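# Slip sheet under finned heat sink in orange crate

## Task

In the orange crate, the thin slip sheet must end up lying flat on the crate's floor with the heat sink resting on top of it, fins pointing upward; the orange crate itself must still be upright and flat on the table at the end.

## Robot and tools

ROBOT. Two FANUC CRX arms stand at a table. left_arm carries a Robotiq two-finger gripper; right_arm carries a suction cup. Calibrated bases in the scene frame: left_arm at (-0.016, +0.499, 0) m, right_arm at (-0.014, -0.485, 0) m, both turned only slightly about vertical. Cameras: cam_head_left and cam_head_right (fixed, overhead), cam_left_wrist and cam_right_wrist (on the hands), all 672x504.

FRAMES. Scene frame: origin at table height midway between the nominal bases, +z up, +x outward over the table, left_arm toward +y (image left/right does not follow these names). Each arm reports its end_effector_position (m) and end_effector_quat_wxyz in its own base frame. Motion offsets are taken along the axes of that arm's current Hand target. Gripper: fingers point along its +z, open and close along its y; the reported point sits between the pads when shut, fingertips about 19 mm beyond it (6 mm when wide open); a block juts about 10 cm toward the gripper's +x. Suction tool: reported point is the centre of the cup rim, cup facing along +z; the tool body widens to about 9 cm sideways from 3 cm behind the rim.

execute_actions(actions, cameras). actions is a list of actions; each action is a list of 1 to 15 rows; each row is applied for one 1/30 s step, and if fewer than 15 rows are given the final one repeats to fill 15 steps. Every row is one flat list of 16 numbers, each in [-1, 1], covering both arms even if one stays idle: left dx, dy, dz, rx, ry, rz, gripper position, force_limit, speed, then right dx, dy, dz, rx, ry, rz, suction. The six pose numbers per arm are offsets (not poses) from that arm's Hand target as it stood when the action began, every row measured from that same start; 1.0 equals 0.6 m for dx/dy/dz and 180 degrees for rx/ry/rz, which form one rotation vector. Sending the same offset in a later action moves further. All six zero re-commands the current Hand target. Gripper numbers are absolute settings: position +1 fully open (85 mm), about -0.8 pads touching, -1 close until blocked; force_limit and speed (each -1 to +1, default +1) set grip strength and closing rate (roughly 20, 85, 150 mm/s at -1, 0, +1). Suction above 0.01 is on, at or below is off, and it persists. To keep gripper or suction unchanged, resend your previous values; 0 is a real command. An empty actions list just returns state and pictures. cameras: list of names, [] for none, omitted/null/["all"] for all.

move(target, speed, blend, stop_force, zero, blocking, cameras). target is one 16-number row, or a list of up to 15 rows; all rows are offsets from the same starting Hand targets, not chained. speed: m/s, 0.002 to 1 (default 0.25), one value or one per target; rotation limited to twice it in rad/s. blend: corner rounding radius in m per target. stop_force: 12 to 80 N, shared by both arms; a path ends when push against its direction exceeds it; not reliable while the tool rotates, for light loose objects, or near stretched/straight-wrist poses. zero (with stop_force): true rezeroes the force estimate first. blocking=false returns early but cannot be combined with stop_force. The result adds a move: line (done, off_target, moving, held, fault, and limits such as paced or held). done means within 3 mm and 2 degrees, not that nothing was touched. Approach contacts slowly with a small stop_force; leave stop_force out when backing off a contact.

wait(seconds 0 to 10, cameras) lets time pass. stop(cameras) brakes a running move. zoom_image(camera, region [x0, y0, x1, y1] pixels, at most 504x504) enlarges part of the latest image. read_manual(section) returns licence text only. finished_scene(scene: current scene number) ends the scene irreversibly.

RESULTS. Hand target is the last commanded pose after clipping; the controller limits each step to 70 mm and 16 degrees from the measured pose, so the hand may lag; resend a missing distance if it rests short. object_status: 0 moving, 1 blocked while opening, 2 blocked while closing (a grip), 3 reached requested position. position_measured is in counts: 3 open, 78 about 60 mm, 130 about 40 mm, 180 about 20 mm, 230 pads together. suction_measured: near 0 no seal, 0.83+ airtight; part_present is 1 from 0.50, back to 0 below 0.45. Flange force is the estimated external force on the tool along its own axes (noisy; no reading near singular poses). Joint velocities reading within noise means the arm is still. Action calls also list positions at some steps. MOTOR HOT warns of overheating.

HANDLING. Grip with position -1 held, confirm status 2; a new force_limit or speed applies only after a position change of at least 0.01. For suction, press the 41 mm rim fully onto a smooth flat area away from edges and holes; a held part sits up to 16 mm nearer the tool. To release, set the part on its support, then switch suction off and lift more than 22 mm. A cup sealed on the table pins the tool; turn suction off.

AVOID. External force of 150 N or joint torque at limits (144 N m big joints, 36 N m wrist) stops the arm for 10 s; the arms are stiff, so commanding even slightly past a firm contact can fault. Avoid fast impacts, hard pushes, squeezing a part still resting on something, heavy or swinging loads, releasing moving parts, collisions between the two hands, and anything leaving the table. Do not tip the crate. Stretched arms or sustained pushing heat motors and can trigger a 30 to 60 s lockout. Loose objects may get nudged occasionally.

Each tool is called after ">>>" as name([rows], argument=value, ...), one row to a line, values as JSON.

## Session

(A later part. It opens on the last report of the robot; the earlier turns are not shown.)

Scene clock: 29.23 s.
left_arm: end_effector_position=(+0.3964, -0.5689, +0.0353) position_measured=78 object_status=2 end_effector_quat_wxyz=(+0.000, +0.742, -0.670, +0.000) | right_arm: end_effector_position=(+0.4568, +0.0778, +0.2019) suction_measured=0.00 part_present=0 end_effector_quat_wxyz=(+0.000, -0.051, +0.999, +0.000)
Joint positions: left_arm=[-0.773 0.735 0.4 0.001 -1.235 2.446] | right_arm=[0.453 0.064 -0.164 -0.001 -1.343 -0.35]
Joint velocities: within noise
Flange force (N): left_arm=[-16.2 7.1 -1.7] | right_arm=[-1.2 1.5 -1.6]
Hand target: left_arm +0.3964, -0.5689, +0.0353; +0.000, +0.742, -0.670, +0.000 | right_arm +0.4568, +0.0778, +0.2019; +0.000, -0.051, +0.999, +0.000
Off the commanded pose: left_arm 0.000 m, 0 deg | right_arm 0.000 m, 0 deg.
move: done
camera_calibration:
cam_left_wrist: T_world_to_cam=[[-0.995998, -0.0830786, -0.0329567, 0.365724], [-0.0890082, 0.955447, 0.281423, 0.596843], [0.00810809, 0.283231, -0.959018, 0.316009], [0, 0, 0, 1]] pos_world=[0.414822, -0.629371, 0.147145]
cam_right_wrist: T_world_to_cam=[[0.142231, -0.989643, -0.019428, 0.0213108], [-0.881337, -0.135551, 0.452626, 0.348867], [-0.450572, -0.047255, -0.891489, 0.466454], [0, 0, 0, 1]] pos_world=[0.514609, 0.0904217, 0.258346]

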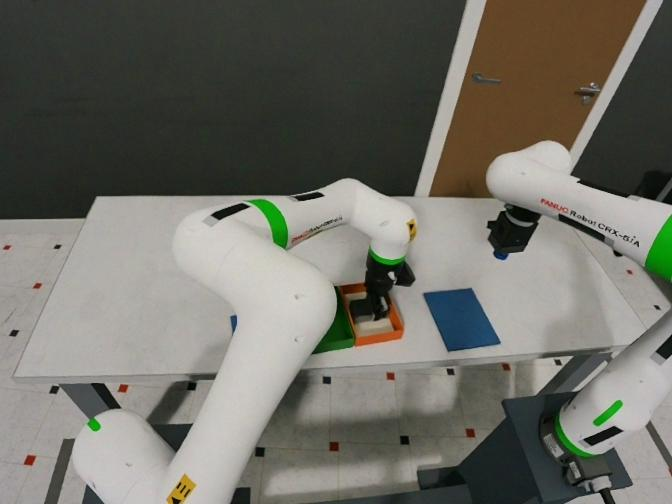

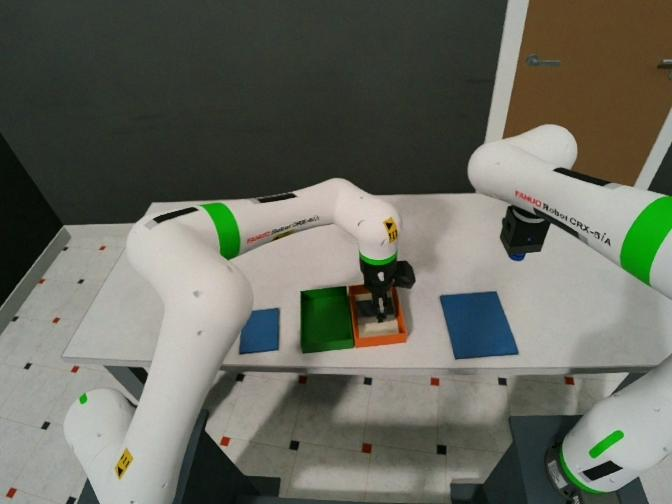

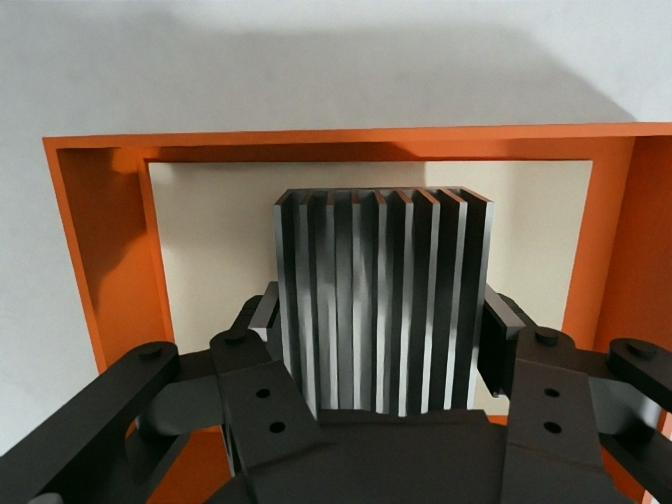

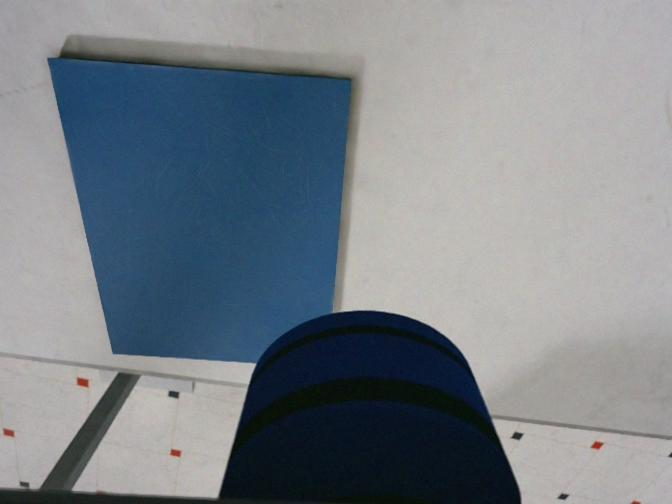

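>>> move([
  [0.0065,0,0,0,0,0,-1,-0.8,-1,0,0,0,0,0,0,0],
  [0.0065,0,0.009,0,0,0,-1,-0.8,-1,0,0,0,0,0,0,0],
], speed=0.03, cameras=["cam_head_left","cam_head_right"])

>>> zoom_image(camera="cam_head_left", region=[330, 265, 420, 355])

>>> zoom_image(camera="cam_head_right", region=[335, 265, 425, 355])

Scene clock: 31.00 s.
left_arm: end_effector_position=(+0.3968, -0.5728, +0.0299) position_measured=78 object_status=2 end_effector_quat_wxyz=(+0.000, +0.742, -0.670, +0.000) | right_arm: end_effector_position=(+0.4568, +0.0778, +0.2019) suction_measured=0.00 part_present=0 end_effector_quat_wxyz=(+0.000, -0.051, +0.999, +0.000)
Joint positions: left_arm=[-0.777 0.749 0.409 0.001 -1.231 2.449] | right_arm=[0.453 0.064 -0.164 -0.001 -1.343 -0.35]
Joint velocities: within noise
Flange force (N): left_arm=[-16.7 7.4 -1.8] | right_arm=[-2.2 0.8 -1.9]
Hand target: left_arm +0.3968, -0.5728, +0.0299; +0.000, +0.742, -0.670, +0.000 | right_arm +0.4568, +0.0778, +0.2019; +0.000, -0.051, +0.999, +0.000
Off the commanded pose: left_arm 0.000 m, 0 deg | right_arm 0.000 m, 0 deg.
move: done
Images, in order (width x height): cam_head_left 672x504, cam_head_right 672x504.

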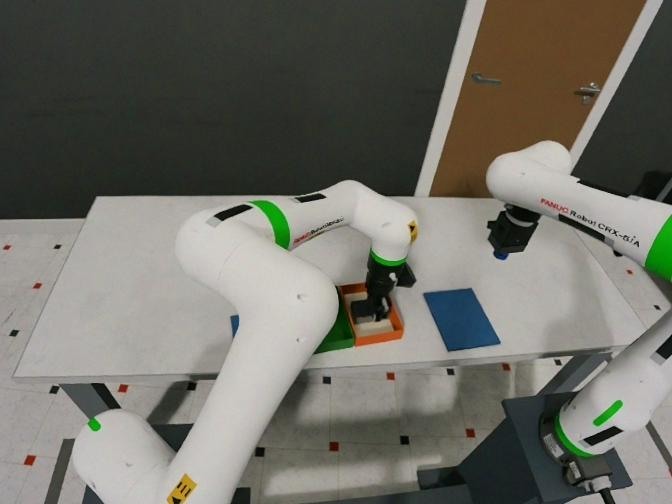

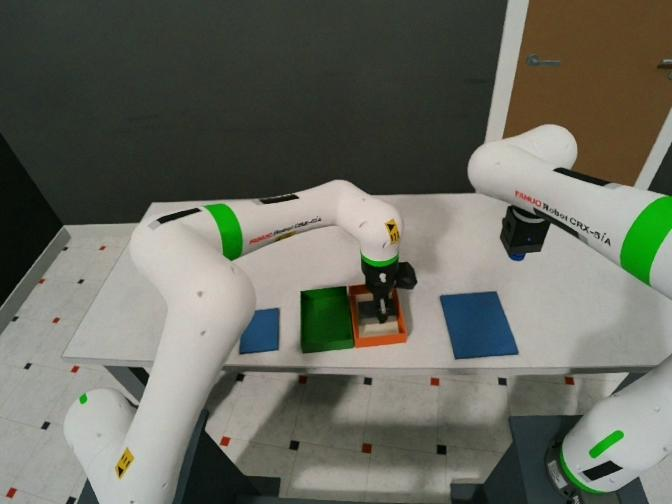

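Scaled by 5.600 from the camera's 672x504 image, which has a finer 960x720 frame.

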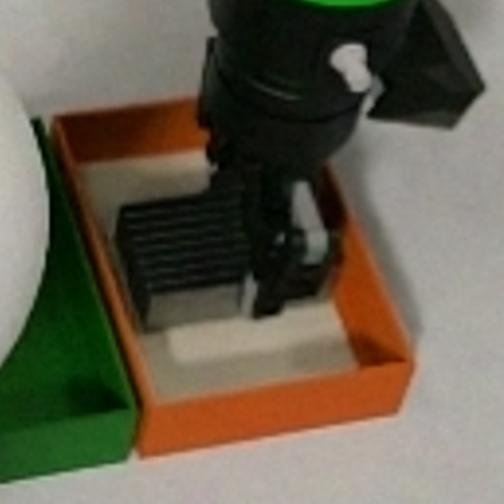

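Scaled by 5.600 from the camera's 672x504 image, which has a finer 960x720 frame.

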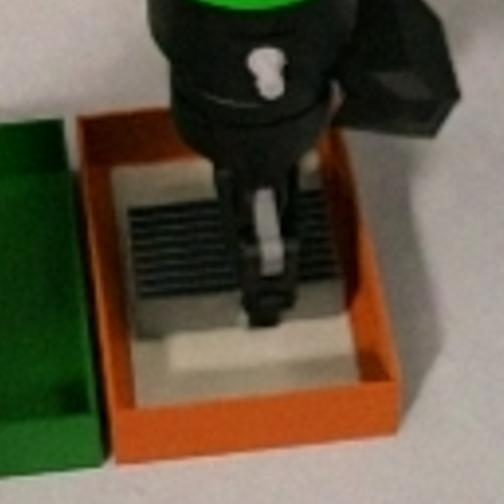

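>>> move(target=[0,0,0.017,0,0,0,-1,-0.8,-1,0,0,0,0,0,0,0], speed=0.01, stop_force=12, cameras=[])

>>> move([
  [0,0,-0.0013,0,0,0,-1,-0.8,-1,0,0,0,0,0,0,0],
  [0,0,-0.0013,0,0,0,0.9,-0.8,-1,0,0,0,0,0,0,0],
], speed=0.05, cameras=["cam_left_wrist"])

Scene clock: 32.33 s.
left_arm: end_effector_position=(+0.3969, -0.5729, +0.0256) position_measured=78 object_status=2 end_effector_quat_wxyz=(+0.000, +0.742, -0.670, +0.000) | right_arm: end_effector_position=(+0.4568, +0.0778, +0.2019) suction_measured=0.00 part_present=0 end_effector_quat_wxyz=(+0.000, -0.051, +0.999, +0.000)
Joint positions: left_arm=[-0.777 0.752 0.405 0.001 -1.223 2.449] | right_arm=[0.453 0.064 -0.164 -0.001 -1.343 -0.35]
Joint velocities: within noise
Flange force (N): left_arm=[-18.8 6.3 -24.0] | right_arm=[-1.5 1.7 -1.2]
Hand target: left_arm +0.3969, -0.5729, +0.0256; +0.000, +0.742, -0.670, +0.000 (not the last commanded pose) | right_arm +0.4568, +0.0778, +0.2019; +0.000, -0.051, +0.999, +0.000
Off the commanded pose: left_arm 0.006 m, 0 deg | right_arm 0.000 m, 0 deg.
move: contact (left_arm)
No camera images: "cameras" was empty.

Scene clock: 34.50 s.
left_arm: end_effector_position=(+0.3969, -0.5729, +0.0264) position_measured=16 object_status=0 end_effector_quat_wxyz=(+0.000, +0.742, -0.670, +0.000) | right_arm: end_effector_position=(+0.4568, +0.0778, +0.2019) suction_measured=0.00 part_present=0 end_effector_quat_wxyz=(+0.000, -0.051, +0.999, +0.000)
Joint positions: left_arm=[-0.777 0.752 0.406 0.001 -1.225 2.449] | right_arm=[0.453 0.064 -0.164 -0.001 -1.343 -0.35]
Joint velocities: within noise
Flange force (N): left_arm=[-16.3 7.5 -3.7] | right_arm=[-1.7 1.1 -1.2]
Hand target: left_arm +0.3969, -0.5729, +0.0264; +0.000, +0.742, -0.670, +0.000 | right_arm +0.4568, +0.0778, +0.2019; +0.000, -0.051, +0.999, +0.000
Off the commanded pose: left_arm 0.000 m, 0 deg | right_arm 0.000 m, 0 deg.
move: done
camera_calibration:
cam_left_wrist: T_world_to_cam=[[-0.996004, -0.0828643, -0.0332979, 0.365791], [-0.0888982, 0.955493, 0.281301, 0.603119], [0.00850608, 0.283137, -0.959042, 0.308354], [0, 0, 0, 1]] pos_world=[0.415323, -0.633272, 0.138246]
Images, in order (width x height): cam_left_wrist 672x504.

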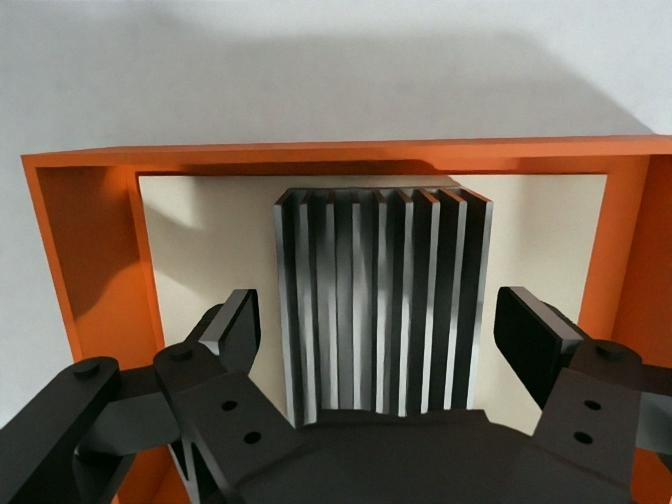

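>>> move([
  [0,0,-0.08,0,0,0,0.9,-0.8,-1,0,0,0,0,0,0,0],
  [-0.05,0,-0.3,0,0,0,0.9,-0.8,-1,0,0,0,0,0,0,0],
], speed=[0.08,0.25], blend=[0.02,0])

>>> zoom_image(camera="cam_head_right", region=[335, 265, 425, 355])

>>> zoom_image(camera="cam_head_left", region=[330, 265, 420, 355])

>>> zoom_image(camera="cam_left_wrist", region=[180, 0, 600, 300])

Scene clock: 36.37 s.
left_arm: end_effector_position=(+0.3938, -0.5429, +0.2064) position_measured=16 object_status=3 end_effector_quat_wxyz=(+0.001, +0.742, -0.670, +0.000) | right_arm: end_effector_position=(+0.4568, +0.0778, +0.2019) suction_measured=0.00 part_present=0 end_effector_quat_wxyz=(+0.000, -0.051, +0.999, +0.000)
Joint positions: left_arm=[-0.748 0.59 0.573 0.001 -1.554 2.42] | right_arm=[0.453 0.064 -0.164 -0.001 -1.343 -0.35]
Joint velocities: within noise
Flange force (N): left_arm=[-16.1 7.1 1.1] | right_arm=[-0.8 0.4 -1.4]
Hand target: left_arm +0.3939, -0.5429, +0.2064; +0.000, +0.742, -0.670, +0.000 | right_arm +0.4568, +0.0778, +0.2019; +0.000, -0.051, +0.999, +0.000
Off the commanded pose: left_arm 0.000 m, 0 deg | right_arm 0.000 m, 0 deg.
move: done
camera_calibration:
cam_left_wrist: T_world_to_cam=[[-0.996007, -0.0829564, -0.0329931, 0.371022], [-0.0888986, 0.955548, 0.281115, 0.523733], [0.00820615, 0.282926, -0.959107, 0.472559], [0, 0, 0, 1]] pos_world=[0.412222, -0.603372, 0.318246]
cam_right_wrist: T_world_to_cam=[[0.142231, -0.989643, -0.019428, 0.0213108], [-0.881337, -0.135551, 0.452626, 0.348867], [-0.450572, -0.047255, -0.891489, 0.466454], [0, 0, 0, 1]] pos_world=[0.514609, 0.0904217, 0.258346]

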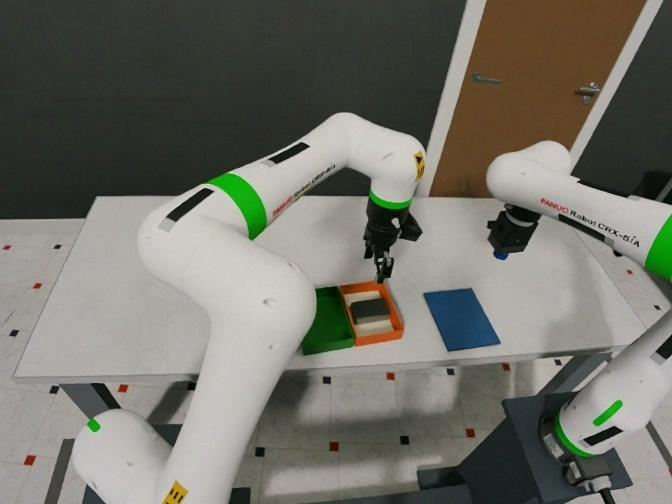

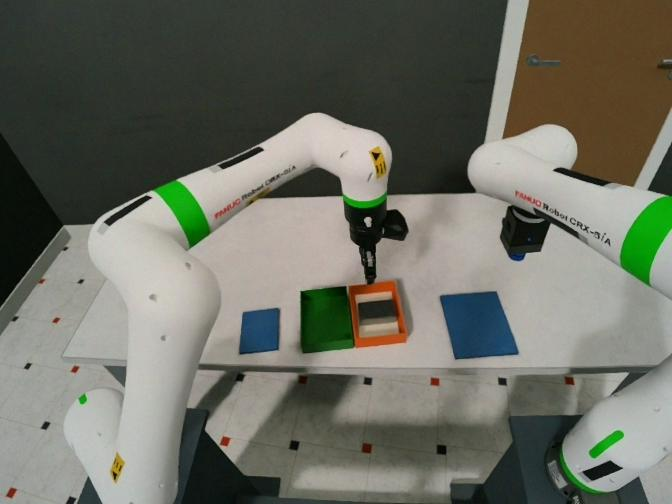

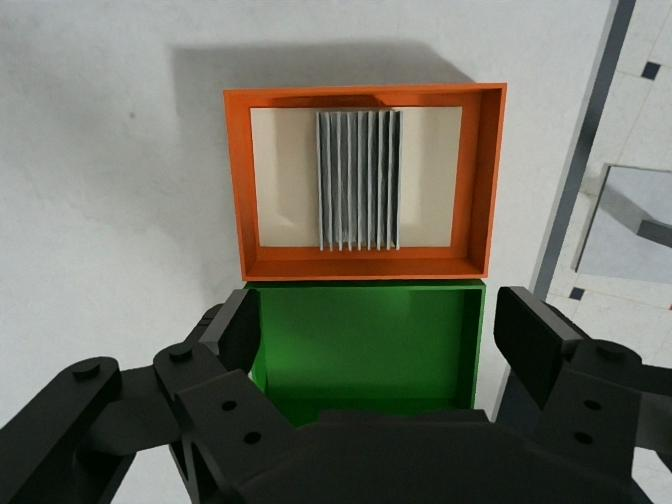

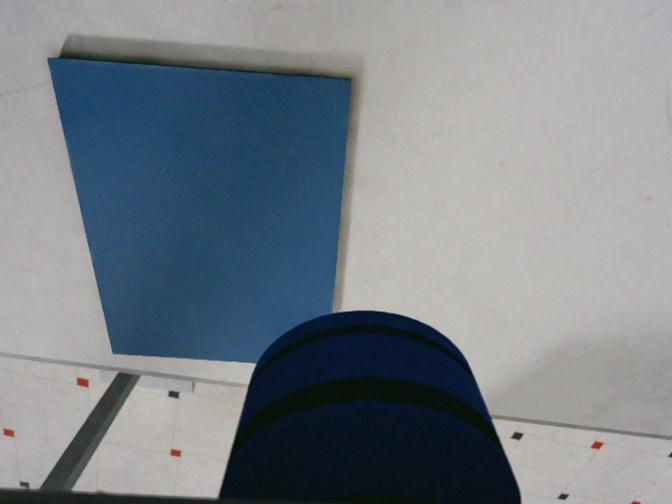

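Scaled by 5.600 from the camera's 672x504 image, which has a finer 960x720 frame.

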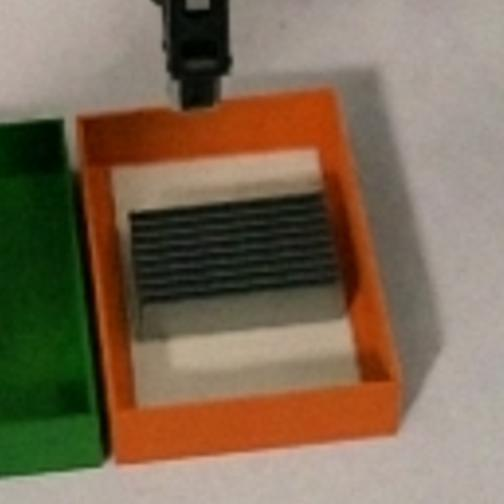

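Scaled by 5.600 from the camera's 672x504 image, which has a finer 960x720 frame.

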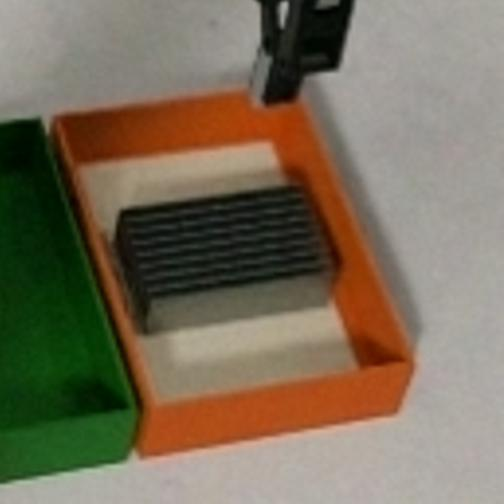

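Scaled by 1.200 from the camera's 672x504 image, which has a finer 960x720 frame.

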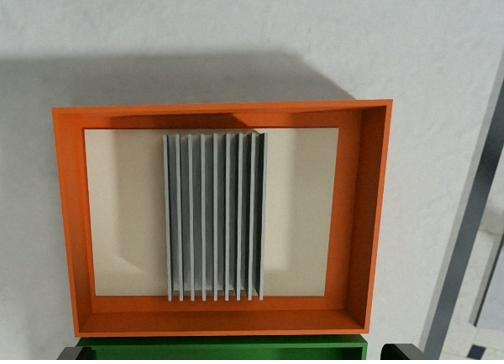

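>>> zoom_image(camera="cam_head_right", region=[375, 290, 405, 335])

>>> zoom_image(camera="cam_left_wrist", region=[290, 80, 430, 180])

Scaled by 11.200 from the camera's 672x504 image, which has a finer 960x720 frame.

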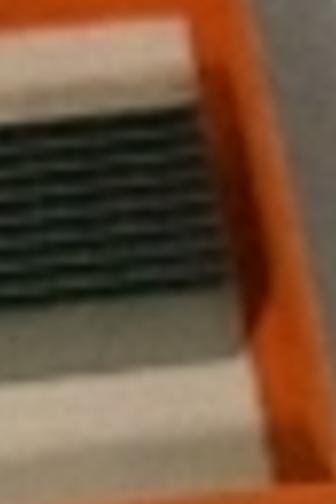

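Scaled by 3.600 from the camera's 672x504 image, which has a finer 960x720 frame.

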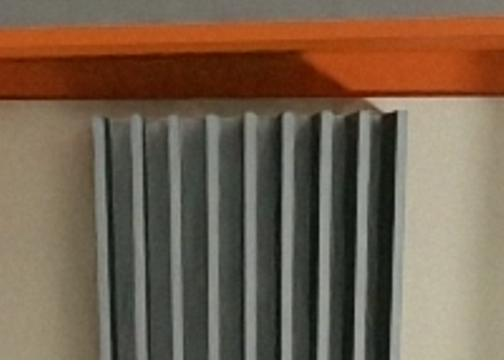

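>>> finished_scene(scene=3)

The scene is finished: the task was done.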